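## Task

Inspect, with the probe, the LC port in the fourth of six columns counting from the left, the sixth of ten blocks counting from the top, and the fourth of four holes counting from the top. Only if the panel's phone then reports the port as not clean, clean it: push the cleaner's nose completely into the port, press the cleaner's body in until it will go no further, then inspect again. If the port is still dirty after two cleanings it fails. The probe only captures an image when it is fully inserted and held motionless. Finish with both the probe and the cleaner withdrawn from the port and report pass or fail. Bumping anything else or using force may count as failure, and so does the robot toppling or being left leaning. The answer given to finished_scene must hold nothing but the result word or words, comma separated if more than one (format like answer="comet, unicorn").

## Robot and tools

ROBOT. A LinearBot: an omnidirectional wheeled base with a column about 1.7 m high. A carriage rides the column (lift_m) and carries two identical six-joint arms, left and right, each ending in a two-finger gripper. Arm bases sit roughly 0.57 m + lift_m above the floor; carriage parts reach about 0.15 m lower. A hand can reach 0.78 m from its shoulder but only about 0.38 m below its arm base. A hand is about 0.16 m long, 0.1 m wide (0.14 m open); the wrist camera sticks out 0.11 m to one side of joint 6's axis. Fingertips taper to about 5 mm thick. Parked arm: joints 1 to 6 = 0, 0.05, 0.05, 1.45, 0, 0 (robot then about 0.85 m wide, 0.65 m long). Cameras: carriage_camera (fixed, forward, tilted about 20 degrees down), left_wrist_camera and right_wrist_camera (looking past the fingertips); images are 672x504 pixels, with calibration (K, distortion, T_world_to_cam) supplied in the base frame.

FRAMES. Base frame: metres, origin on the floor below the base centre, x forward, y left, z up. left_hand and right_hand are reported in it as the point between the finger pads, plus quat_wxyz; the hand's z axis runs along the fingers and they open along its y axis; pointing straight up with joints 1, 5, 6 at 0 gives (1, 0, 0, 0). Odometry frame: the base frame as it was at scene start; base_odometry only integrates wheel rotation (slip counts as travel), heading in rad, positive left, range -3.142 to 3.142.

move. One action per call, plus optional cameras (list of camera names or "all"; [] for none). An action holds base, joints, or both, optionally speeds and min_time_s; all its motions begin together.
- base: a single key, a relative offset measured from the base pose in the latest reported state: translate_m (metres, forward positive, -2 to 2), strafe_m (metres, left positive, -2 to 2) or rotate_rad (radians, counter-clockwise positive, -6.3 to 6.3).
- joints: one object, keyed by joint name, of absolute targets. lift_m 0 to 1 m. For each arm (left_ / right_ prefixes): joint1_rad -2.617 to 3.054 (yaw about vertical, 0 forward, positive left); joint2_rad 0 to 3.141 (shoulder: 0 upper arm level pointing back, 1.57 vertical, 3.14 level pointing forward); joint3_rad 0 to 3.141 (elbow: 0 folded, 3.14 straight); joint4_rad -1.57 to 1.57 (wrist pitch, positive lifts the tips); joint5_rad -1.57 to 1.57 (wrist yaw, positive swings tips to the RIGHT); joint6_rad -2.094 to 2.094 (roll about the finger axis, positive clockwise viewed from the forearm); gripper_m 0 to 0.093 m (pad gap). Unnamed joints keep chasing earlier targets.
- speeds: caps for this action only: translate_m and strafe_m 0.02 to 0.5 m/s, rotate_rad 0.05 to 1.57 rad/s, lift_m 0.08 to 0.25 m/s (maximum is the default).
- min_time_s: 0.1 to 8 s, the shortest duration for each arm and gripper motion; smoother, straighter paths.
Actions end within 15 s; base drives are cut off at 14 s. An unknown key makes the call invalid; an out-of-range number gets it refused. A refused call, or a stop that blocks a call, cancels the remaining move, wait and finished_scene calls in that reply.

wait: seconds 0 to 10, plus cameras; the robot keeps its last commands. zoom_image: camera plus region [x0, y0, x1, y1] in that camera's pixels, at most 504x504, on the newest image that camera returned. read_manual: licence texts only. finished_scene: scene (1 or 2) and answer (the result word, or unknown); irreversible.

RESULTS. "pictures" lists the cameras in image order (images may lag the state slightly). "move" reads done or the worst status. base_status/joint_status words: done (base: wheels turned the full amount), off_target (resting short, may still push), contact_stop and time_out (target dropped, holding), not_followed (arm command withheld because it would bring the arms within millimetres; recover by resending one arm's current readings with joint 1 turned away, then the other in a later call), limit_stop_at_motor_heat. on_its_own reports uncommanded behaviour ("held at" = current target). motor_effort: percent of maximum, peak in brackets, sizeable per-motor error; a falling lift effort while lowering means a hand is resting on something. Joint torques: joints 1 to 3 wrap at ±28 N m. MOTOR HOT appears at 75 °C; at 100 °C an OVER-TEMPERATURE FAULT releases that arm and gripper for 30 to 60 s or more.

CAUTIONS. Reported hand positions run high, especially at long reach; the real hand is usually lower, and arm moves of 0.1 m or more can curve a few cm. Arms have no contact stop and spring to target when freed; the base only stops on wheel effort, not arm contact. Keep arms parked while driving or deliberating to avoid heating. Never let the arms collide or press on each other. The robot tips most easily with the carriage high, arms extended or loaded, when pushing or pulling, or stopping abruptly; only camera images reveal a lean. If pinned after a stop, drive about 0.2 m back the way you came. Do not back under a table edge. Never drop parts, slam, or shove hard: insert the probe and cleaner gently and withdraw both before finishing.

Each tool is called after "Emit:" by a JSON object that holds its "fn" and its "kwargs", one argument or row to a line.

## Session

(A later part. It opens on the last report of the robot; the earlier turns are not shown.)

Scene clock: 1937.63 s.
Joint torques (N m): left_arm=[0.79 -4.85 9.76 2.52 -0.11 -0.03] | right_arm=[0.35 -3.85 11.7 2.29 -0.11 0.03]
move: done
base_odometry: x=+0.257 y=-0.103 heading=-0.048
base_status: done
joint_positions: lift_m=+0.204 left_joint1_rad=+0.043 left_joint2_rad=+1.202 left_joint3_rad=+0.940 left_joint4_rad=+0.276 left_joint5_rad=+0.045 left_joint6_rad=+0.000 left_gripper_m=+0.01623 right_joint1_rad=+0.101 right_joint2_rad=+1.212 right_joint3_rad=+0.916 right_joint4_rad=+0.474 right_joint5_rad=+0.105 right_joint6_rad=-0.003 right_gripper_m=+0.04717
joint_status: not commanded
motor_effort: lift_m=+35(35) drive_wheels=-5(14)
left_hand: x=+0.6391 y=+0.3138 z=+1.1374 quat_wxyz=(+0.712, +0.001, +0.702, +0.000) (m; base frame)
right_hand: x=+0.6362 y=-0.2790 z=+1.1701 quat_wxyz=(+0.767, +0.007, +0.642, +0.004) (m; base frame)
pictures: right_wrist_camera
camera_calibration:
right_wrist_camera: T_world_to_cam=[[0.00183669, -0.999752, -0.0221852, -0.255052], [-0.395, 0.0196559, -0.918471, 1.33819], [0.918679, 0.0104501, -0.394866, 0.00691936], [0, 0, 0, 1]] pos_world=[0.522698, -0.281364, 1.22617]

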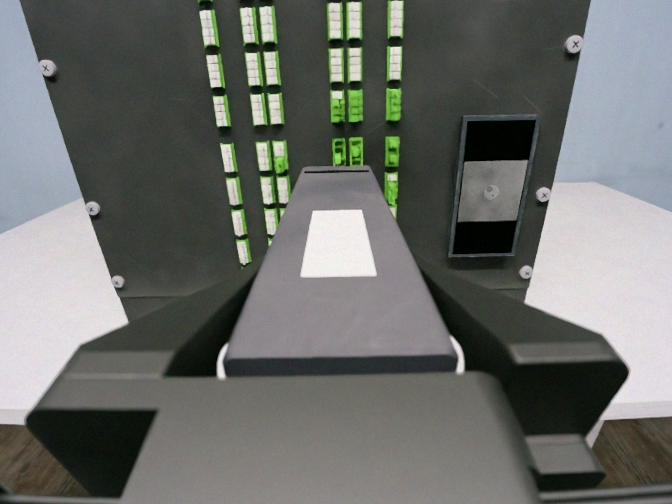

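Emit:
{"fn": "move", "kwargs": {
  "base": {"rotate_rad":-0.002},
  "cameras": ["right_wrist_camera"]
}}

Emit:
{"fn": "zoom_image", "kwargs": {
  "camera": "right_wrist_camera",
  "region": [310, 130, 360, 180]
}}

Scene clock: 1942.17 s.
Joint torques (N m): left_arm=[0.68 -4.85 9.69 2.47 -0.11 -0.02] | right_arm=[0.44 -3.89 11.6 2.25 -0.12 0.03]
move: done
base_odometry: x=+0.257 y=-0.103 heading=-0.050
base_status: done
joint_positions: lift_m=+0.204 left_joint1_rad=+0.043 left_joint2_rad=+1.202 left_joint3_rad=+0.940 left_joint4_rad=+0.276 left_joint5_rad=+0.045 left_joint6_rad=+0.000 left_gripper_m=+0.01623 right_joint1_rad=+0.101 right_joint2_rad=+1.212 right_joint3_rad=+0.916 right_joint4_rad=+0.475 right_joint5_rad=+0.105 right_joint6_rad=-0.003 right_gripper_m=+0.04717
joint_status: not commanded
motor_effort: lift_m=+35(35) drive_wheels=-6(12)
left_hand: x=+0.6391 y=+0.3138 z=+1.1374 quat_wxyz=(+0.712, +0.001, +0.702, +0.000) (m; base frame)
right_hand: x=+0.6361 y=-0.2790 z=+1.1702 quat_wxyz=(+0.767, +0.007, +0.641, +0.004) (m; base frame)
pictures: right_wrist_camera
camera_calibration:
right_wrist_camera: T_world_to_cam=[[0.00194558, -0.999751, -0.0222229, -0.25506], [-0.394302, 0.0196555, -0.918771, 1.33825], [0.918979, 0.0105501, -0.394166, 0.00606112], [0, 0, 0, 1]] pos_world=[0.5226, -0.281365, 1.22626]

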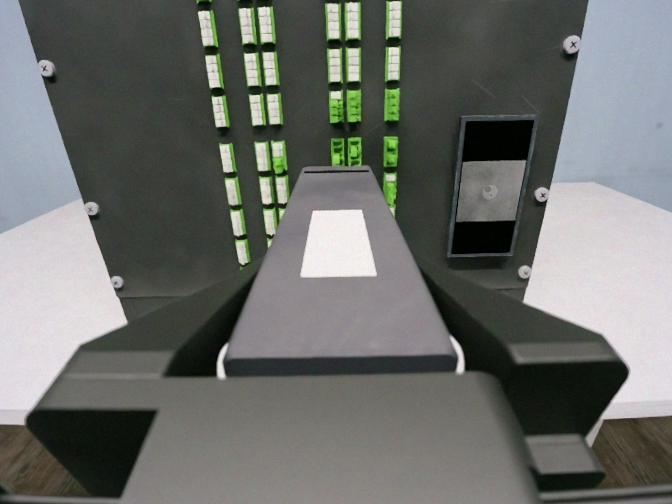

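Scaled by 10.080 from the camera's 672x504 image, which has a finer 960x720 frame.

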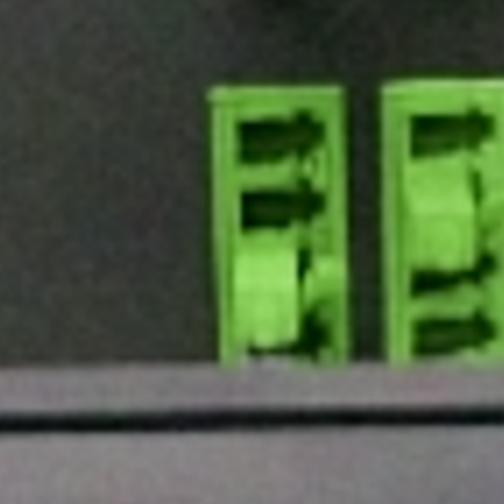

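Emit:
{"fn": "move", "kwargs": {
  "base": {"translate_m":0.006},
  "speeds": {"translate_m":0.02},
  "cameras": ["right_wrist_camera"]
}}

Emit:
{"fn": "zoom_image", "kwargs": {
  "camera": "right_wrist_camera",
  "region": [310, 130, 360, 180]
}}

Scene clock: 1947.90 s.
Joint torques (N m): left_arm=[0.75 -4.79 9.76 2.45 -0.11 -0.03] | right_arm=[0.44 -2.67 11.63 2.4 -0.17 0.03]
move: done
base_odometry: x=+0.263 y=-0.103 heading=-0.049
base_status: done
joint_positions: lift_m=+0.204 left_joint1_rad=+0.043 left_joint2_rad=+1.202 left_joint3_rad=+0.940 left_joint4_rad=+0.276 left_joint5_rad=+0.045 left_joint6_rad=+0.000 left_gripper_m=+0.01623 right_joint1_rad=+0.101 right_joint2_rad=+1.196 right_joint3_rad=+0.916 right_joint4_rad=+0.461 right_joint5_rad=+0.107 right_joint6_rad=-0.003 right_gripper_m=+0.04717
joint_status: not commanded
motor_effort: lift_m=+35(35) drive_wheels=+2(9)
left_hand: x=+0.6391 y=+0.3138 z=+1.1374 quat_wxyz=(+0.712, +0.001, +0.702, +0.000) (m; base frame)
right_hand: x=+0.6323 y=-0.2797 z=+1.1733 quat_wxyz=(+0.768, +0.008, +0.640, +0.003) (m; base frame)
pictures: right_wrist_camera
camera_calibration:
right_wrist_camera: T_world_to_cam=[[0.0000148765, -0.99974, -0.0227901, -0.25388], [-0.392257, 0.0209578, -0.919617, 1.33959], [0.919856, 0.00895326, -0.392155, 0.00746615], [0, 0, 0, 1]] pos_world=[0.5186, -0.281956, 1.22905]

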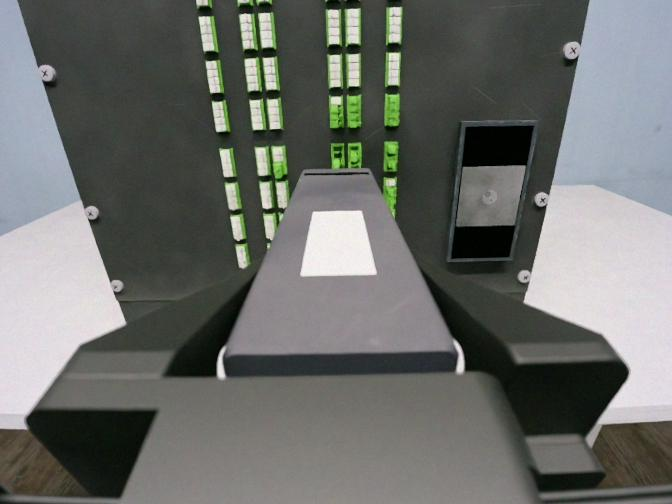

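Scaled by 10.080 from the camera's 672x504 image, which has a finer 960x720 frame.

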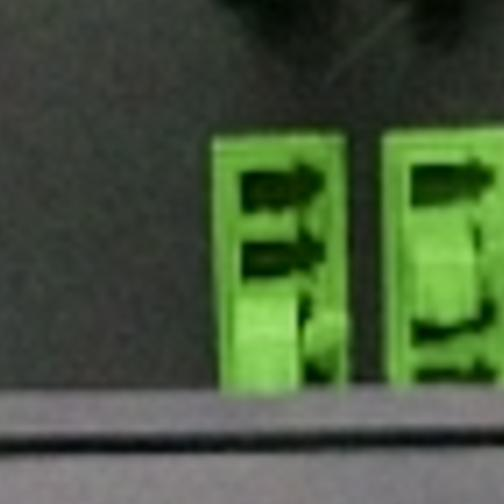

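Emit:
{"fn": "move", "kwargs": {
  "base": {"translate_m":-0.014},
  "speeds": {"translate_m":0.02},
  "cameras": ["right_wrist_camera"]
}}

Emit:
{"fn": "zoom_image", "kwargs": {
  "camera": "right_wrist_camera",
  "region": [310, 130, 360, 180]
}}

Scene clock: 1960.33 s.
Joint torques (N m): left_arm=[0.69 -4.81 9.83 2.47 -0.11 -0.03] | right_arm=[0.46 -3.52 11.77 2.35 -0.14 0.03]
move: done
base_odometry: x=+0.249 y=-0.102 heading=-0.050
base_status: done
joint_positions: lift_m=+0.204 left_joint1_rad=+0.043 left_joint2_rad=+1.202 left_joint3_rad=+0.940 left_joint4_rad=+0.277 left_joint5_rad=+0.045 left_joint6_rad=+0.000 left_gripper_m=+0.01623 right_joint1_rad=+0.101 right_joint2_rad=+1.208 right_joint3_rad=+0.916 right_joint4_rad=+0.468 right_joint5_rad=+0.108 right_joint6_rad=-0.003 right_gripper_m=+0.04717
joint_status: not commanded
motor_effort: lift_m=+35(35) drive_wheels=+2(12)
left_hand: x=+0.6391 y=+0.3138 z=+1.1374 quat_wxyz=(+0.712, +0.001, +0.702, +0.000) (m; base frame)
right_hand: x=+0.6355 y=-0.2794 z=+1.1699 quat_wxyz=(+0.766, +0.008, +0.643, +0.003) (m; base frame)
pictures: right_wrist_camera
camera_calibration:
right_wrist_camera: T_world_to_cam=[[-0.000425467, -0.999753, -0.0222262, -0.254009], [-0.397844, 0.0205607, -0.917223, 1.33831], [0.917453, 0.0084523, -0.397754, 0.0110526], [0, 0, 0, 1]] pos_world=[0.522189, -0.281556, 1.22628]

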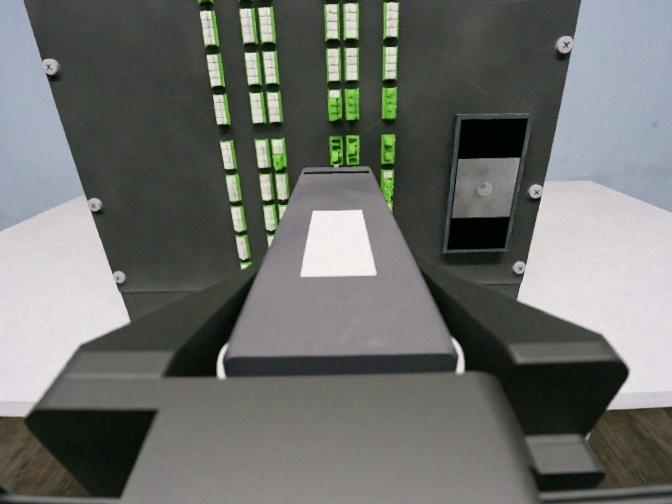

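Scaled by 10.080 from the camera's 672x504 image, which has a finer 960x720 frame.

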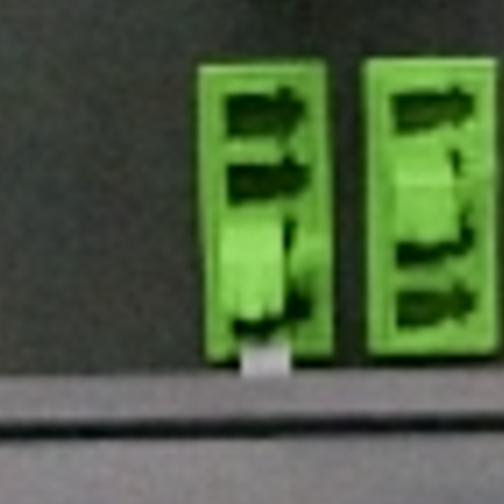

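Emit:
{"fn": "move", "kwargs": {
  "joints": {"right_joint4_rad":0.551,"right_joint5_rad":0.099},
  "base": {"translate_m":-0.004},
  "cameras": ["right_wrist_camera"]
}}

Emit:
{"fn": "zoom_image", "kwargs": {
  "camera": "right_wrist_camera",
  "region": [310, 130, 360, 180]
}}

Scene clock: 1983.43 s.
Joint torques (N m): left_arm=[0.69 -5.19 9.69 2.46 -0.11 -0.02] | right_arm=[0.43 -3.85 11.78 2.34 -0.17 0.03]
move: off_target
base_odometry: x=+0.245 y=-0.102 heading=-0.050
base_status: done
joint_positions: lift_m=+0.204 left_joint1_rad=+0.043 left_joint2_rad=+1.203 left_joint3_rad=+0.940 left_joint4_rad=+0.277 left_joint5_rad=+0.045 left_joint6_rad=+0.000 left_gripper_m=+0.01623 right_joint1_rad=+0.101 right_joint2_rad=+1.212 right_joint3_rad=+0.916 right_joint4_rad=+0.480 right_joint5_rad=+0.108 right_joint6_rad=-0.003 right_gripper_m=+0.04717
joint_status: right_joint4_rad off_target (ended at +0.480, target +0.551); the others done
motor_effort: lift_m=+35(35) drive_wheels=+1(11)
left_hand: x=+0.6393 y=+0.3138 z=+1.1371 quat_wxyz=(+0.712, +0.001, +0.702, +0.000) (m; base frame)
right_hand: x=+0.6360 y=-0.2794 z=+1.1712 quat_wxyz=(+0.769, +0.008, +0.640, +0.003) (m; base frame)
pictures: right_wrist_camera
camera_calibration:
right_wrist_camera: T_world_to_cam=[[-0.000280795, -0.999734, -0.0230829, -0.253016], [-0.390441, 0.0213603, -0.92038, 1.33901], [0.920628, 0.00875406, -0.390343, 0.00046899], [0, 0, 0, 1]] pos_world=[0.522303, -0.281554, 1.22674]

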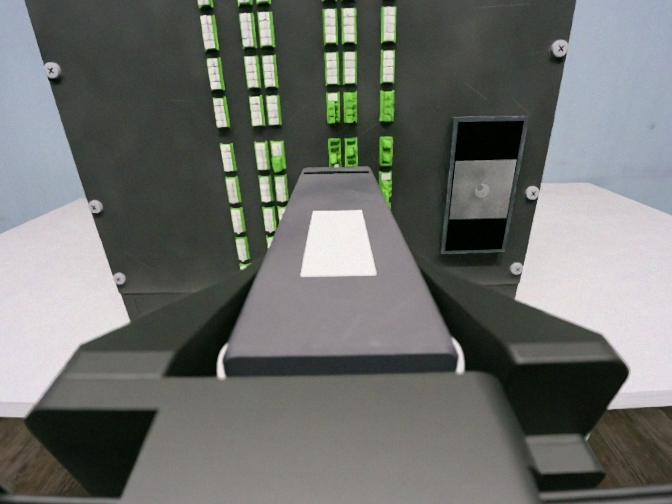

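Scaled by 10.080 from the camera's 672x504 image, which has a finer 960x720 frame.

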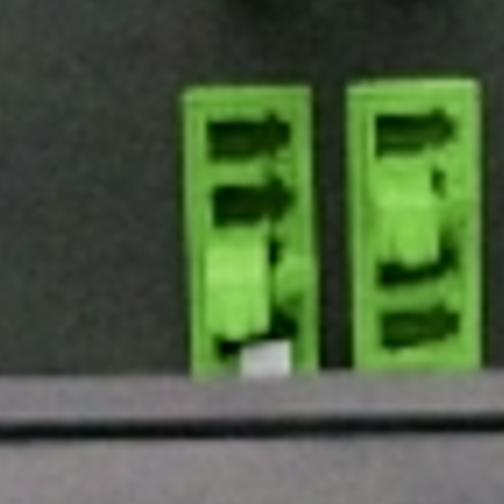

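Emit:
{"fn": "move", "kwargs": {
  "joints": {"right_joint4_rad":0.563,"lift_m":0.199},
  "base": {"strafe_m":0.0022},
  "cameras": ["right_wrist_camera"]
}}

Emit:
{"fn": "zoom_image", "kwargs": {
  "camera": "right_wrist_camera",
  "region": [310, 130, 360, 180]
}}

Scene clock: 1994.07 s.
Joint torques (N m): left_arm=[0.58 -4.94 9.74 2.52 -0.11 -0.03] | right_arm=[0.57 -4 11.69 2.35 -0.12 0.03]
move: off_target
base_odometry: x=+0.245 y=-0.100 heading=-0.050
base_status: done
joint_positions: lift_m=+0.199 left_joint1_rad=+0.044 left_joint2_rad=+1.203 left_joint3_rad=+0.940 left_joint4_rad=+0.274 left_joint5_rad=+0.046 left_joint6_rad=+0.000 left_gripper_m=+0.01623 right_joint1_rad=+0.101 right_joint2_rad=+1.213 right_joint3_rad=+0.916 right_joint4_rad=+0.486 right_joint5_rad=+0.104 right_joint6_rad=-0.003 right_gripper_m=+0.04717
joint_status: right_joint4_rad off_target (ended at +0.486, target +0.563); the others done
motor_effort: lift_m=+36(38) drive_wheels=+2(10)
left_hand: x=+0.6393 y=+0.3141 z=+1.1316 quat_wxyz=(+0.711, +0.001, +0.703, +0.000) (m; base frame)
right_hand: x=+0.6359 y=-0.2788 z=+1.1676 quat_wxyz=(+0.770, +0.007, +0.637, +0.005) (m; base frame)
pictures: right_wrist_camera
camera_calibration:
right_wrist_camera: T_world_to_cam=[[0.00325054, -0.999731, -0.0229777, -0.254897], [-0.385246, 0.0199523, -0.922598, 1.33454], [0.922808, 0.011851, -0.385078, -0.00743788], [0, 0, 0, 1]] pos_world=[0.521819, -0.281367, 1.22252]

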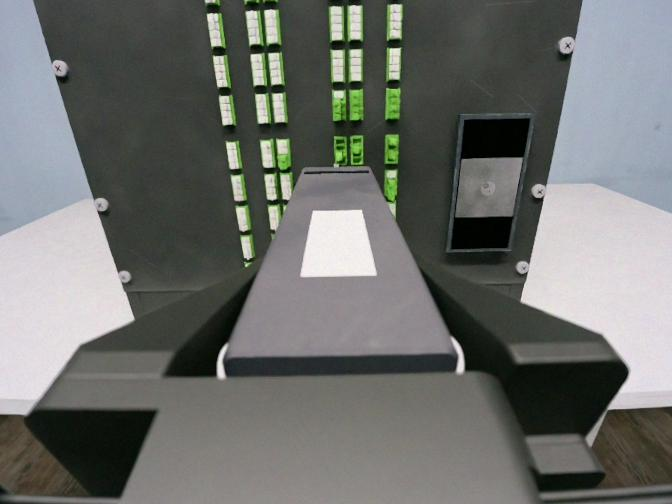

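Scaled by 10.080 from the camera's 672x504 image, which has a finer 960x720 frame.

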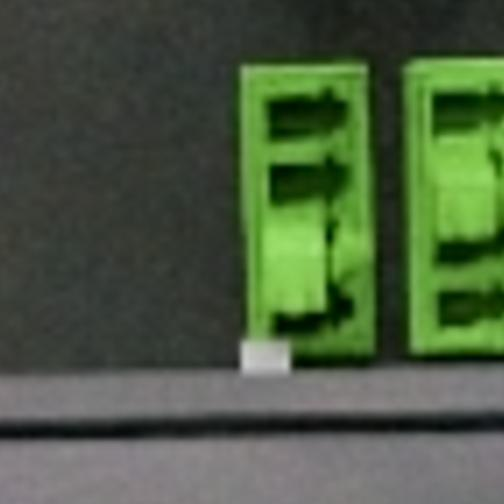

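Emit:
{"fn": "move", "kwargs": {
  "joints": {"right_joint4_rad":0.563,"lift_m":0.2006},
  "base": {"strafe_m":-0.0018},
  "cameras": ["right_wrist_camera"]
}}

Emit:
{"fn": "zoom_image", "kwargs": {
  "camera": "right_wrist_camera",
  "region": [310, 130, 360, 180]
}}

Scene clock: 1998.83 s.
Joint torques (N m): left_arm=[0.66 -5.05 9.85 2.46 -0.11 -0.03] | right_arm=[0.59 -3.86 11.69 2.31 -0.12 0.03]
move: off_target
base_odometry: x=+0.245 y=-0.102 heading=-0.051
base_status: done
joint_positions: lift_m=+0.201 left_joint1_rad=+0.044 left_joint2_rad=+1.203 left_joint3_rad=+0.940 left_joint4_rad=+0.276 left_joint5_rad=+0.047 left_joint6_rad=+0.000 left_gripper_m=+0.01623 right_joint1_rad=+0.100 right_joint2_rad=+1.213 right_joint3_rad=+0.916 right_joint4_rad=+0.488 right_joint5_rad=+0.103 right_joint6_rad=-0.003 right_gripper_m=+0.04717
joint_status: right_joint4_rad off_target (ended at +0.488, target +0.563); the others done
motor_effort: lift_m=+35(40) drive_wheels=+0(9)
left_hand: x=+0.6393 y=+0.3137 z=+1.1337 quat_wxyz=(+0.711, +0.001, +0.703, -0.001) (m; base frame)
right_hand: x=+0.6359 y=-0.2791 z=+1.1697 quat_wxyz=(+0.771, +0.007, +0.637, +0.005) (m; base frame)
pictures: right_wrist_camera
camera_calibration:
right_wrist_camera: T_world_to_cam=[[0.00326511, -0.999729, -0.0230614, -0.255057], [-0.383138, 0.0200511, -0.923474, 1.33625], [0.923686, 0.0118509, -0.382968, -0.00965813], [0, 0, 0, 1]] pos_world=[0.521723, -0.281667, 1.22441]

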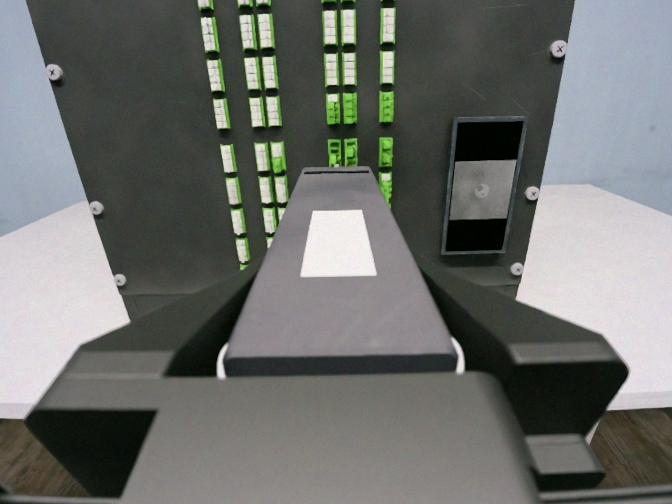

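Scaled by 10.080 from the camera's 672x504 image, which has a finer 960x720 frame.

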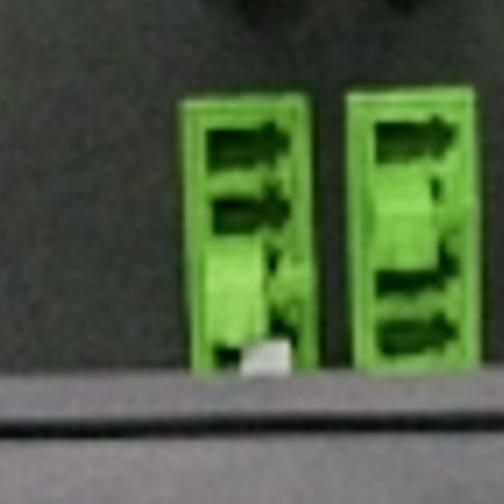

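Emit:
{"fn": "move", "kwargs": {
  "joints": {"lift_m":0.1994,"right_joint4_rad":0.561},
  "base": {"strafe_m":0.0012},
  "cameras": ["right_wrist_camera"]
}}

Emit:
{"fn": "zoom_image", "kwargs": {
  "camera": "right_wrist_camera",
  "region": [310, 130, 360, 180]
}}

Scene clock: 2004.57 s.
Joint torques (N m): left_arm=[0.69 -4.88 9.8 2.49 -0.11 -0.02] | right_arm=[0.55 -3.93 11.71 2.3 -0.1 0.02]
move: off_target
base_odometry: x=+0.245 y=-0.101 heading=-0.051
base_status: done
joint_positions: lift_m=+0.199 left_joint1_rad=+0.044 left_joint2_rad=+1.203 left_joint3_rad=+0.940 left_joint4_rad=+0.276 left_joint5_rad=+0.046 left_joint6_rad=+0.000 left_gripper_m=+0.01623 right_joint1_rad=+0.100 right_joint2_rad=+1.213 right_joint3_rad=+0.916 right_joint4_rad=+0.489 right_joint5_rad=+0.102 right_joint6_rad=-0.003 right_gripper_m=+0.04717
joint_status: right_joint4_rad off_target (ended at +0.489, target +0.561); the others done
motor_effort: lift_m=+35(37) drive_wheels=+0(7)
left_hand: x=+0.6393 y=+0.3141 z=+1.1325 quat_wxyz=(+0.712, +0.001, +0.703, +0.000) (m; base frame)
right_hand: x=+0.6358 y=-0.2786 z=+1.1687 quat_wxyz=(+0.771, +0.007, +0.636, +0.005) (m; base frame)
pictures: right_wrist_camera
camera_calibration:
right_wrist_camera: T_world_to_cam=[[0.00519661, -0.999725, -0.022872, -0.256031], [-0.382462, 0.0191463, -0.923773, 1.33486], [0.923957, 0.0135481, -0.382257, -0.0105677], [0, 0, 0, 1]] pos_world=[0.521628, -0.281375, 1.22321]

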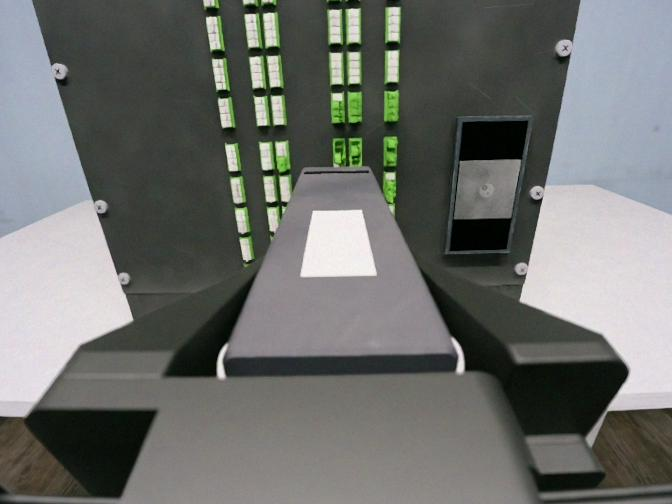

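Scaled by 10.080 from the camera's 672x504 image, which has a finer 960x720 frame.

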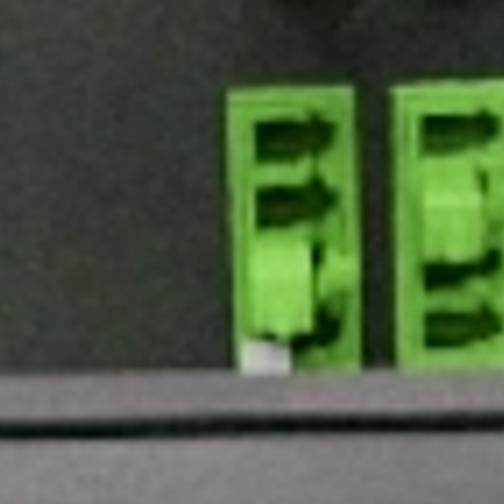

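Emit:
{"fn": "move", "kwargs": {
  "joints": {"lift_m":0.199},
  "base": {"translate_m":0.006},
  "speeds": {"translate_m":0.02},
  "cameras": ["right_wrist_camera"]
}}

Emit:
{"fn": "move", "kwargs": {
  "base": {"rotate_rad":-0.0015},
  "cameras": ["right_wrist_camera"]
}}

Emit:
{"fn": "zoom_image", "kwargs": {
  "camera": "right_wrist_camera",
  "region": [310, 130, 360, 180]
}}

Scene clock: 2011.40 s.
Joint torques (N m): left_arm=[0.64 -5.07 9.76 2.51 -0.11 -0.02] | right_arm=[0.38 -4.1 11.49 2.28 -0.11 0.03]
move: done
base_odometry: x=+0.251 y=-0.101 heading=-0.050
base_status: done
joint_positions: lift_m=+0.199 left_joint1_rad=+0.044 left_joint2_rad=+1.203 left_joint3_rad=+0.940 left_joint4_rad=+0.276 left_joint5_rad=+0.046 left_joint6_rad=+0.000 left_gripper_m=+0.01623 right_joint1_rad=+0.100 right_joint2_rad=+1.213 right_joint3_rad=+0.916 right_joint4_rad=+0.490 right_joint5_rad=+0.102 right_joint6_rad=-0.003 right_gripper_m=+0.04717
joint_status: all done
motor_effort: lift_m=+35(35) drive_wheels=-5(7)
left_hand: x=+0.6393 y=+0.3141 z=+1.1322 quat_wxyz=(+0.712, +0.001, +0.703, +0.000) (m; base frame)
right_hand: x=+0.6358 y=-0.2786 z=+1.1685 quat_wxyz=(+0.772, +0.007, +0.636, +0.005) (m; base frame)
pictures: right_wrist_camera
camera_calibration:
right_wrist_camera: T_world_to_cam=[[0.00517615, -0.999723, -0.02296, -0.255916], [-0.381759, 0.0192457, -0.924062, 1.33465], [0.924247, 0.0135483, -0.381553, -0.0115665], [0, 0, 0, 1]] pos_world=[0.521529, -0.281374, 1.22301]

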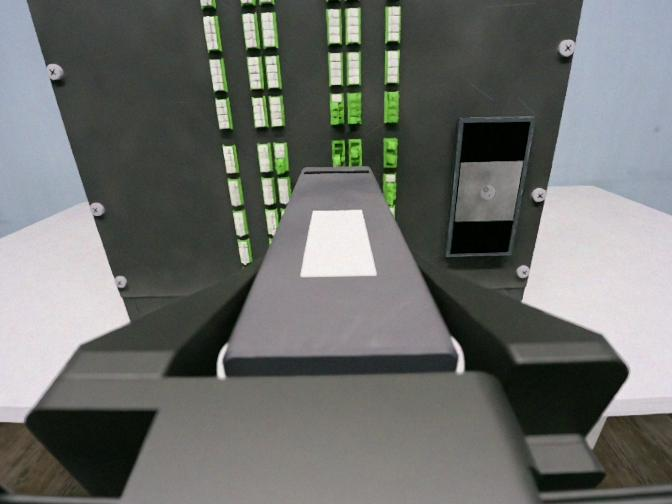

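Scene clock: 2011.80 s.
Joint torques (N m): left_arm=[0.59 -4.9 9.73 2.53 -0.11 -0.03] | right_arm=[0.58 -4.05 11.66 2.24 -0.11 0.03]
move: done
base_odometry: x=+0.251 y=-0.101 heading=-0.051
base_status: done
joint_positions: lift_m=+0.199 left_joint1_rad=+0.044 left_joint2_rad=+1.203 left_joint3_rad=+0.940 left_joint4_rad=+0.277 left_joint5_rad=+0.046 left_joint6_rad=+0.000 left_gripper_m=+0.01623 right_joint1_rad=+0.100 right_joint2_rad=+1.213 right_joint3_rad=+0.916 right_joint4_rad=+0.490 right_joint5_rad=+0.102 right_joint6_rad=-0.003 right_gripper_m=+0.04717
joint_status: not commanded
motor_effort: lift_m=+35(35) drive_wheels=-6(8)
left_hand: x=+0.6392 y=+0.3141 z=+1.1323 quat_wxyz=(+0.712, +0.001, +0.702, +0.000) (m; base frame)
right_hand: x=+0.6358 y=-0.2786 z=+1.1685 quat_wxyz=(+0.772, +0.007, +0.636, +0.005) (m; base frame)
pictures: right_wrist_camera
camera_calibration:
right_wrist_camera: T_world_to_cam=[[0.00517615, -0.999723, -0.02296, -0.255916], [-0.381759, 0.0192457, -0.924062, 1.33465], [0.924247, 0.0135483, -0.381553, -0.0115665], [0, 0, 0, 1]] pos_world=[0.521529, -0.281374, 1.22301]

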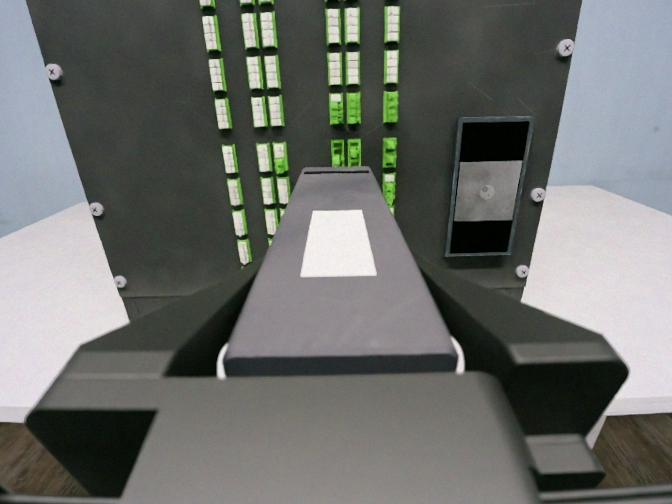

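Scaled by 10.080 from the camera's 672x504 image, which has a finer 960x720 frame.

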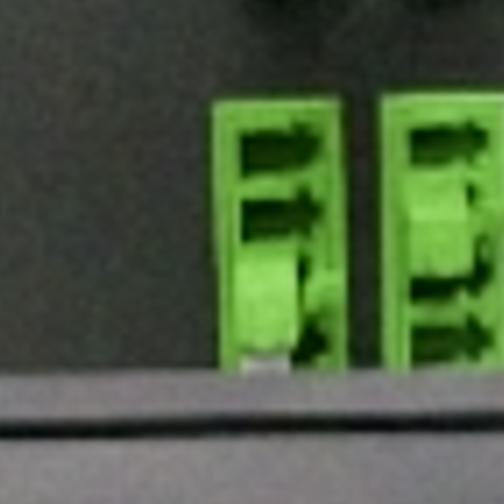

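Emit:
{"fn": "move", "kwargs": {
  "joints": {"lift_m":0.1981},
  "base": {"translate_m":0.006},
  "speeds": {"translate_m":0.02},
  "cameras": ["right_wrist_camera"]
}}

Emit:
{"fn": "zoom_image", "kwargs": {
  "camera": "right_wrist_camera",
  "region": [310, 130, 360, 180]
}}

Scene clock: 2017.47 s.
Joint torques (N m): left_arm=[0.57 -5.01 9.83 2.52 -0.11 -0.03] | right_arm=[0.29 -4.03 11.64 2.25 -0.11 0.02]
move: done
base_odometry: x=+0.257 y=-0.101 heading=-0.051
base_status: done
joint_positions: lift_m=+0.198 left_joint1_rad=+0.044 left_joint2_rad=+1.203 left_joint3_rad=+0.940 left_joint4_rad=+0.276 left_joint5_rad=+0.046 left_joint6_rad=+0.000 left_gripper_m=+0.01623 right_joint1_rad=+0.100 right_joint2_rad=+1.213 right_joint3_rad=+0.916 right_joint4_rad=+0.490 right_joint5_rad=+0.102 right_joint6_rad=-0.003 right_gripper_m=+0.04717
joint_status: all done
motor_effort: lift_m=+35(37) drive_wheels=-6(10)
left_hand: x=+0.6393 y=+0.3141 z=+1.1312 quat_wxyz=(+0.711, +0.001, +0.703, +0.000) (m; base frame)
right_hand: x=+0.6358 y=-0.2786 z=+1.1676 quat_wxyz=(+0.772, +0.007, +0.636, +0.005) (m; base frame)
pictures: right_wrist_camera
camera_calibration:
right_wrist_camera: T_world_to_cam=[[0.00517615, -0.999723, -0.02296, -0.255939], [-0.381759, 0.0192457, -0.924062, 1.33373], [0.924247, 0.0135483, -0.381553, -0.0119481], [0, 0, 0, 1]] pos_world=[0.521529, -0.281374, 1.22201]

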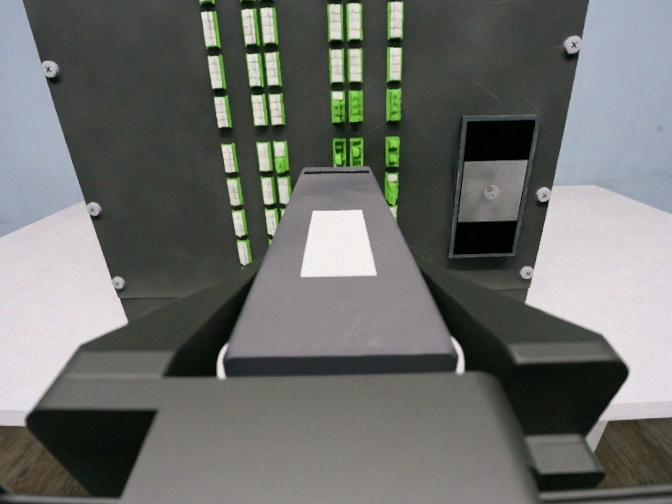

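Scaled by 10.080 from the camera's 672x504 image, which has a finer 960x720 frame.

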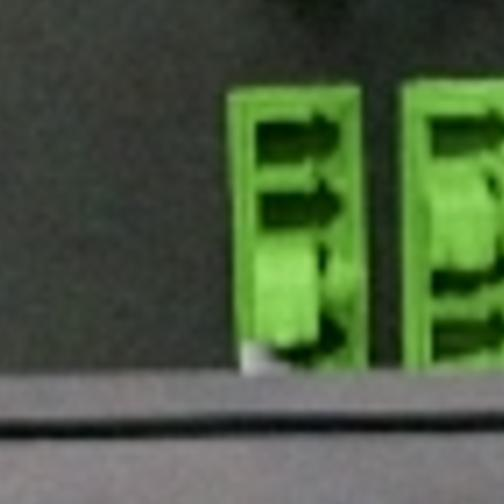

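Emit:
{"fn": "move", "kwargs": {
  "joints": {"lift_m":0.1987},
  "base": {"rotate_rad":-0.002},
  "cameras": ["right_wrist_camera"]
}}

Emit:
{"fn": "zoom_image", "kwargs": {
  "camera": "right_wrist_camera",
  "region": [310, 130, 360, 180]
}}

Scene clock: 2021.67 s.
Joint torques (N m): left_arm=[0.77 -4.72 9.59 2.51 -0.11 -0.03] | right_arm=[0.64 -3.97 11.64 2.22 -0.12 0.03]
move: done
base_odometry: x=+0.257 y=-0.101 heading=-0.052
base_status: done
joint_positions: lift_m=+0.199 left_joint1_rad=+0.044 left_joint2_rad=+1.203 left_joint3_rad=+0.940 left_joint4_rad=+0.276 left_joint5_rad=+0.046 left_joint6_rad=+0.000 left_gripper_m=+0.01623 right_joint1_rad=+0.100 right_joint2_rad=+1.213 right_joint3_rad=+0.916 right_joint4_rad=+0.491 right_joint5_rad=+0.102 right_joint6_rad=-0.003 right_gripper_m=+0.04717
joint_status: all done
motor_effort: lift_m=+35(38) drive_wheels=-7(10)
left_hand: x=+0.6393 y=+0.3141 z=+1.1319 quat_wxyz=(+0.712, +0.001, +0.703, +0.000) (m; base frame)
right_hand: x=+0.6357 y=-0.2786 z=+1.1685 quat_wxyz=(+0.772, +0.007, +0.636, +0.005) (m; base frame)
pictures: right_wrist_camera
camera_calibration:
right_wrist_camera: T_world_to_cam=[[0.00516511, -0.999721, -0.0230482, -0.255805], [-0.380678, 0.0193473, -0.924505, 1.33443], [0.924693, 0.0135491, -0.380472, -0.0131085], [0, 0, 0, 1]] pos_world=[0.521431, -0.281374, 1.2228]

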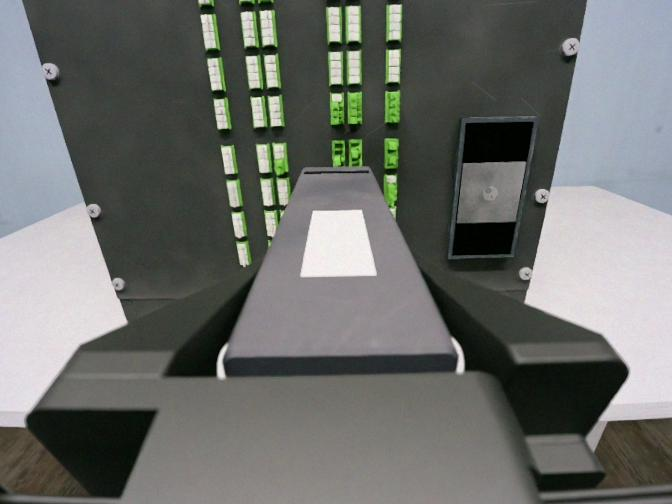

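Scaled by 10.080 from the camera's 672x504 image, which has a finer 960x720 frame.

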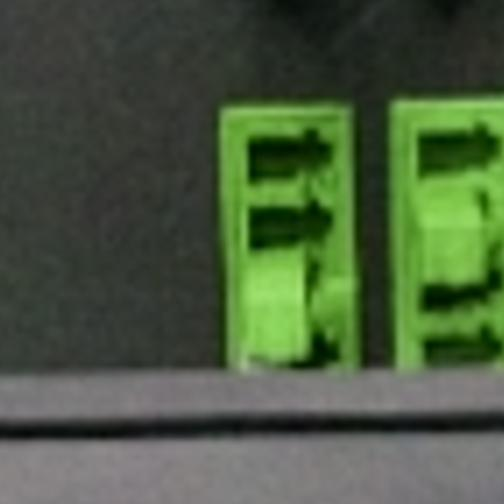

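Emit:
{"fn": "move", "kwargs": {
  "joints": {"lift_m":0.198},
  "base": {"rotate_rad":-0.001},
  "cameras": ["right_wrist_camera"]
}}

Emit:
{"fn": "zoom_image", "kwargs": {
  "camera": "right_wrist_camera",
  "region": [310, 130, 360, 180]
}}

Scene clock: 2026.23 s.
Joint torques (N m): left_arm=[0.59 -4.93 9.78 2.49 -0.11 -0.02] | right_arm=[0.47 -4.14 11.6 2.25 -0.11 0.03]
move: done
base_odometry: x=+0.257 y=-0.101 heading=-0.053
base_status: done
joint_positions: lift_m=+0.198 left_joint1_rad=+0.044 left_joint2_rad=+1.203 left_joint3_rad=+0.940 left_joint4_rad=+0.276 left_joint5_rad=+0.046 left_joint6_rad=+0.000 left_gripper_m=+0.01623 right_joint1_rad=+0.100 right_joint2_rad=+1.213 right_joint3_rad=+0.916 right_joint4_rad=+0.492 right_joint5_rad=+0.102 right_joint6_rad=-0.003 right_gripper_m=+0.04717
joint_status: all done
motor_effort: lift_m=+35(36) drive_wheels=-6(8)
left_hand: x=+0.6393 y=+0.3141 z=+1.1311 quat_wxyz=(+0.711, +0.001, +0.703, +0.000) (m; base frame)
right_hand: x=+0.6357 y=-0.2786 z=+1.1679 quat_wxyz=(+0.772, +0.007, +0.635, +0.005) (m; base frame)
pictures: right_wrist_camera
camera_calibration:
right_wrist_camera: T_world_to_cam=[[0.00526809, -0.99972, -0.0230822, -0.255833], [-0.380268, 0.0193456, -0.924674, 1.33374], [0.924861, 0.0136487, -0.380059, -0.0138483], [0, 0, 0, 1]] pos_world=[0.521332, -0.281374, 1.2221]

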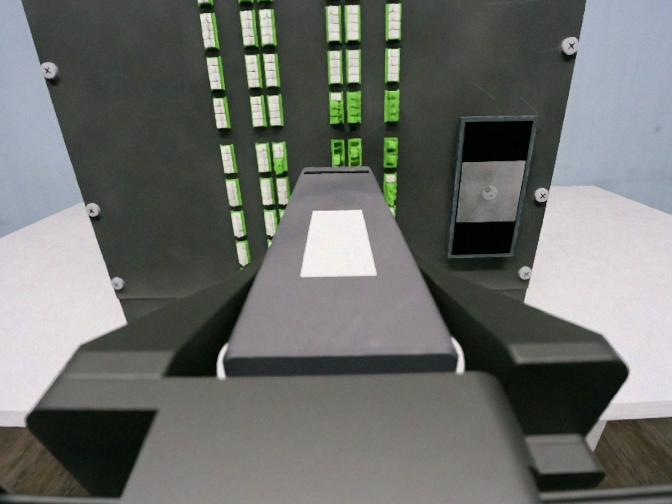

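Scaled by 10.080 from the camera's 672x504 image, which has a finer 960x720 frame.

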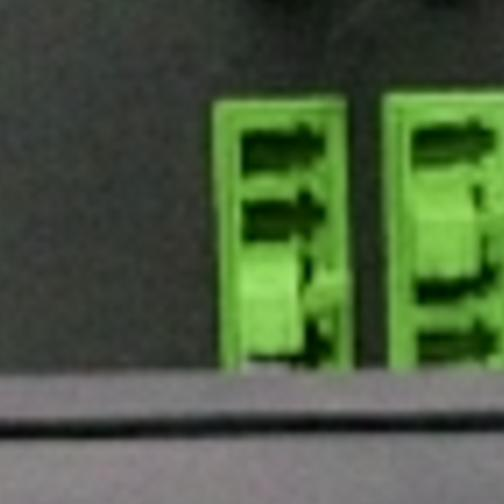

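Emit:
{"fn": "move", "kwargs": {
  "base": {"translate_m":0.0055},
  "speeds": {"translate_m":0.02},
  "cameras": ["right_wrist_camera"]
}}

Emit:
{"fn": "zoom_image", "kwargs": {
  "camera": "right_wrist_camera",
  "region": [310, 130, 360, 180]
}}

Scene clock: 2030.03 s.
Joint torques (N m): left_arm=[0.75 -5.01 9.98 2.48 -0.11 -0.02] | right_arm=[0.49 -3.26 11.67 2.4 -0.13 0.03]
move: done
base_odometry: x=+0.262 y=-0.101 heading=-0.052
base_status: done
joint_positions: lift_m=+0.198 left_joint1_rad=+0.044 left_joint2_rad=+1.204 left_joint3_rad=+0.940 left_joint4_rad=+0.277 left_joint5_rad=+0.046 left_joint6_rad=+0.000 left_gripper_m=+0.01623 right_joint1_rad=+0.100 right_joint2_rad=+1.203 right_joint3_rad=+0.916 right_joint4_rad=+0.482 right_joint5_rad=+0.104 right_joint6_rad=-0.003 right_gripper_m=+0.04717
joint_status: not commanded
motor_effort: lift_m=+35(35) drive_wheels=+2(9)
left_hand: x=+0.6393 y=+0.3141 z=+1.1311 quat_wxyz=(+0.712, +0.001, +0.703, +0.000) (m; base frame)
right_hand: x=+0.6334 y=-0.2791 z=+1.1694 quat_wxyz=(+0.772, +0.007, +0.635, +0.005) (m; base frame)
pictures: right_wrist_camera
camera_calibration:
right_wrist_camera: T_world_to_cam=[[0.00372135, -0.999719, -0.0234268, -0.254853], [-0.380333, 0.0202515, -0.924628, 1.33458], [0.924842, 0.0123509, -0.38015, -0.0113503], [0, 0, 0, 1]] pos_world=[0.519029, -0.281668, 1.2237]

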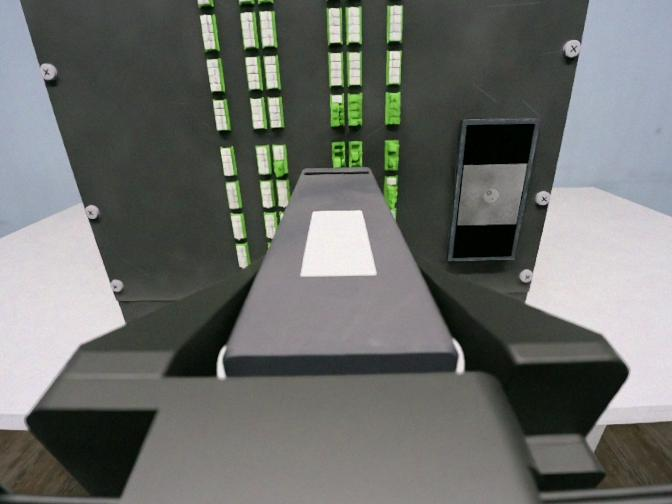

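Scaled by 10.080 from the camera's 672x504 image, which has a finer 960x720 frame.

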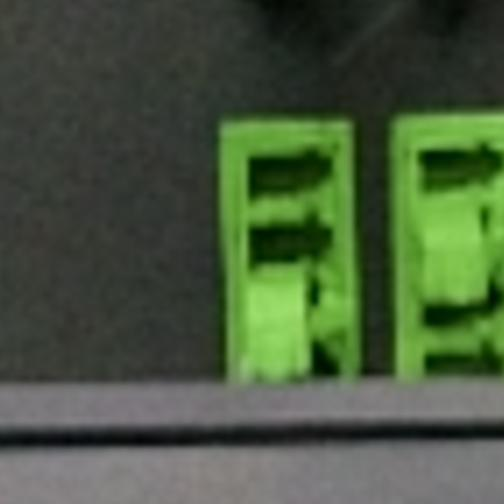

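Emit:
{"fn": "move", "kwargs": {
  "base": {"rotate_rad":-0.001},
  "cameras": ["right_wrist_camera"]
}}

Emit:
{"fn": "zoom_image", "kwargs": {
  "camera": "right_wrist_camera",
  "region": [310, 130, 360, 180]
}}

Scene clock: 2044.40 s.
Joint torques (N m): left_arm=[0.62 -4.94 9.78 2.5 -0.11 -0.03] | right_arm=[0.5 -3.14 11.7 2.34 -0.07 0.03]
move: done
base_odometry: x=+0.262 y=-0.101 heading=-0.053
base_status: done
joint_positions: lift_m=+0.198 left_joint1_rad=+0.044 left_joint2_rad=+1.204 left_joint3_rad=+0.940 left_joint4_rad=+0.276 left_joint5_rad=+0.046 left_joint6_rad=+0.000 left_gripper_m=+0.01623 right_joint1_rad=+0.100 right_joint2_rad=+1.203 right_joint3_rad=+0.916 right_joint4_rad=+0.482 right_joint5_rad=+0.104 right_joint6_rad=-0.003 right_gripper_m=+0.04717
joint_status: not commanded
motor_effort: lift_m=+35(35) drive_wheels=+2(4)
left_hand: x=+0.6393 y=+0.3141 z=+1.1310 quat_wxyz=(+0.711, +0.001, +0.703, +0.000) (m; base frame)
right_hand: x=+0.6334 y=-0.2791 z=+1.1694 quat_wxyz=(+0.772, +0.007, +0.635, +0.005) (m; base frame)
pictures: right_wrist_camera
camera_calibration:
right_wrist_camera: T_world_to_cam=[[0.00372135, -0.999719, -0.0234268, -0.254853], [-0.380333, 0.0202515, -0.924628, 1.33458], [0.924842, 0.0123509, -0.38015, -0.0113503], [0, 0, 0, 1]] pos_world=[0.519029, -0.281668, 1.2237]

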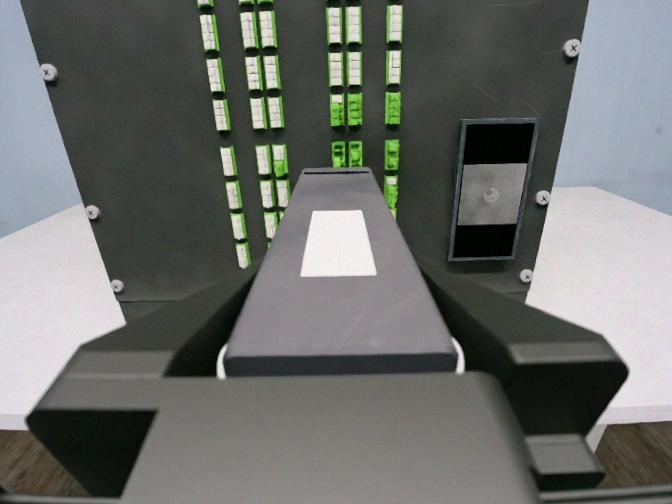

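Scaled by 10.080 from the camera's 672x504 image, which has a finer 960x720 frame.

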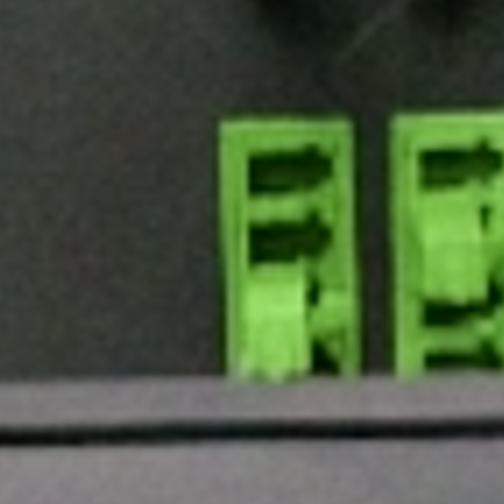

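Emit:
{"fn": "move", "kwargs": {
  "base": {"translate_m":-0.0045},
  "speeds": {"translate_m":0.02},
  "cameras": ["right_wrist_camera"]
}}

Emit:
{"fn": "zoom_image", "kwargs": {
  "camera": "right_wrist_camera",
  "region": [310, 130, 360, 180]
}}

Scene clock: 2047.63 s.
Joint torques (N m): left_arm=[0.61 -4.94 9.95 2.5 -0.11 -0.03] | right_arm=[0.21 -3.69 11.66 2.31 -0.12 0.02]
move: done
base_odometry: x=+0.258 y=-0.101 heading=-0.053
base_status: done
joint_positions: lift_m=+0.198 left_joint1_rad=+0.044 left_joint2_rad=+1.204 left_joint3_rad=+0.940 left_joint4_rad=+0.276 left_joint5_rad=+0.046 left_joint6_rad=+0.000 left_gripper_m=+0.01623 right_joint1_rad=+0.100 right_joint2_rad=+1.208 right_joint3_rad=+0.916 right_joint4_rad=+0.486 right_joint5_rad=+0.104 right_joint6_rad=-0.003 right_gripper_m=+0.04717
joint_status: not commanded
motor_effort: lift_m=+35(35) drive_wheels=-1(12)
left_hand: x=+0.6393 y=+0.3141 z=+1.1310 quat_wxyz=(+0.711, +0.001, +0.703, +0.000) (m; base frame)
right_hand: x=+0.6345 y=-0.2790 z=+1.1686 quat_wxyz=(+0.772, +0.007, +0.636, +0.005) (m; base frame)
pictures: right_wrist_camera
camera_calibration:
right_wrist_camera: T_world_to_cam=[[0.0037522, -0.999721, -0.0233345, -0.254905], [-0.380659, 0.02015, -0.924496, 1.33423], [0.924708, 0.0123514, -0.380477, -0.0122021], [0, 0, 0, 1]] pos_world=[0.520129, -0.281568, 1.2229]

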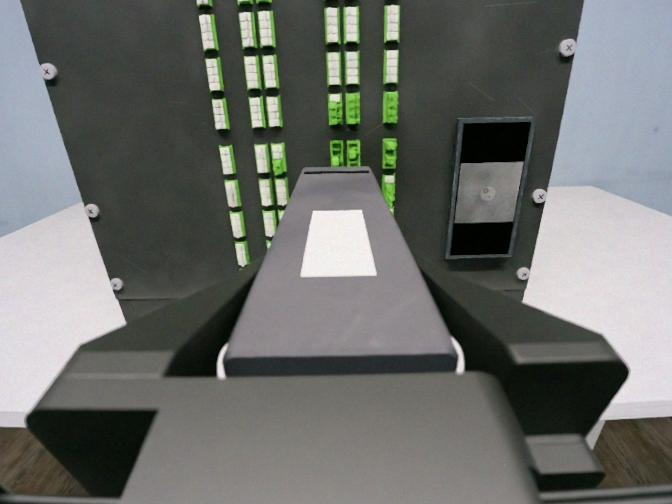

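Scaled by 10.080 from the camera's 672x504 image, which has a finer 960x720 frame.

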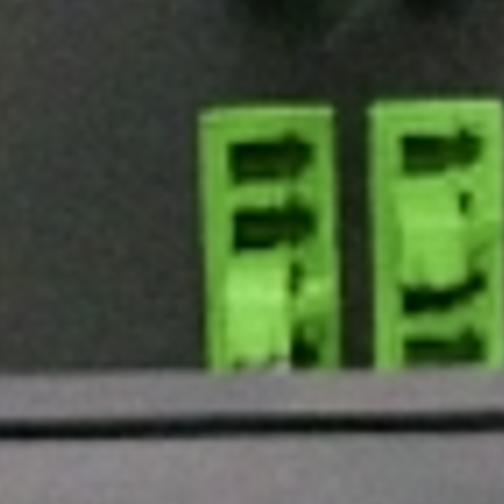

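Emit:
{"fn": "move", "kwargs": {
  "joints": {"lift_m":0.1973},
  "base": {"rotate_rad":0.0012},
  "cameras": ["right_wrist_camera"]
}}

Emit:
{"fn": "zoom_image", "kwargs": {
  "camera": "right_wrist_camera",
  "region": [310, 130, 360, 180]
}}

Scene clock: 2052.23 s.
Joint torques (N m): left_arm=[0.62 -5.08 9.78 2.51 -0.11 -0.03] | right_arm=[0.44 -3.62 11.62 2.31 -0.12 0.04]
move: done
base_odometry: x=+0.258 y=-0.101 heading=-0.052
base_status: done
joint_positions: lift_m=+0.197 left_joint1_rad=+0.044 left_joint2_rad=+1.204 left_joint3_rad=+0.940 left_joint4_rad=+0.276 left_joint5_rad=+0.046 left_joint6_rad=+0.000 left_gripper_m=+0.01623 right_joint1_rad=+0.100 right_joint2_rad=+1.208 right_joint3_rad=+0.916 right_joint4_rad=+0.487 right_joint5_rad=+0.104 right_joint6_rad=-0.003 right_gripper_m=+0.04717
joint_status: all done
motor_effort: lift_m=+35(36) drive_wheels=-1(2)
left_hand: x=+0.6393 y=+0.3141 z=+1.1303 quat_wxyz=(+0.711, +0.001, +0.703, +0.000) (m; base frame)
right_hand: x=+0.6347 y=-0.2790 z=+1.1679 quat_wxyz=(+0.772, +0.007, +0.635, +0.005) (m; base frame)
pictures: right_wrist_camera
camera_calibration:
right_wrist_camera: T_world_to_cam=[[0.00372135, -0.999719, -0.0234268, -0.254793], [-0.380333, 0.0202515, -0.924628, 1.33368], [0.924842, 0.0123509, -0.38015, -0.0131241], [0, 0, 0, 1]] pos_world=[0.520329, -0.281568, 1.2222]

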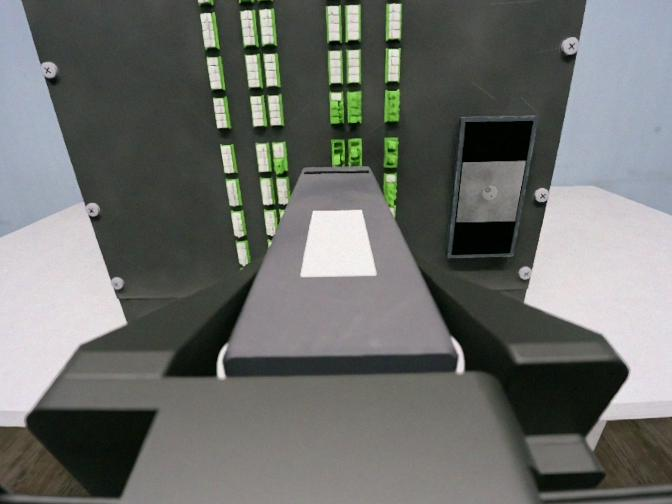

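Scaled by 10.080 from the camera's 672x504 image, which has a finer 960x720 frame.

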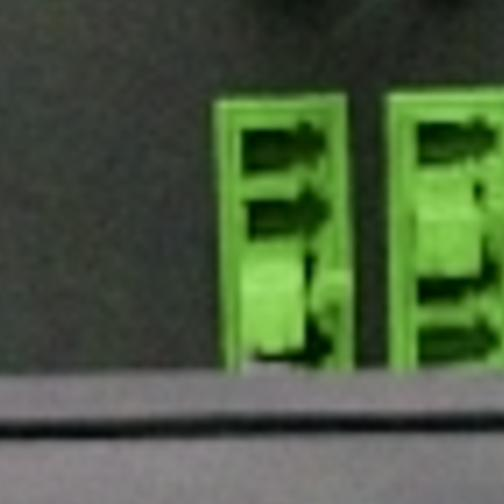

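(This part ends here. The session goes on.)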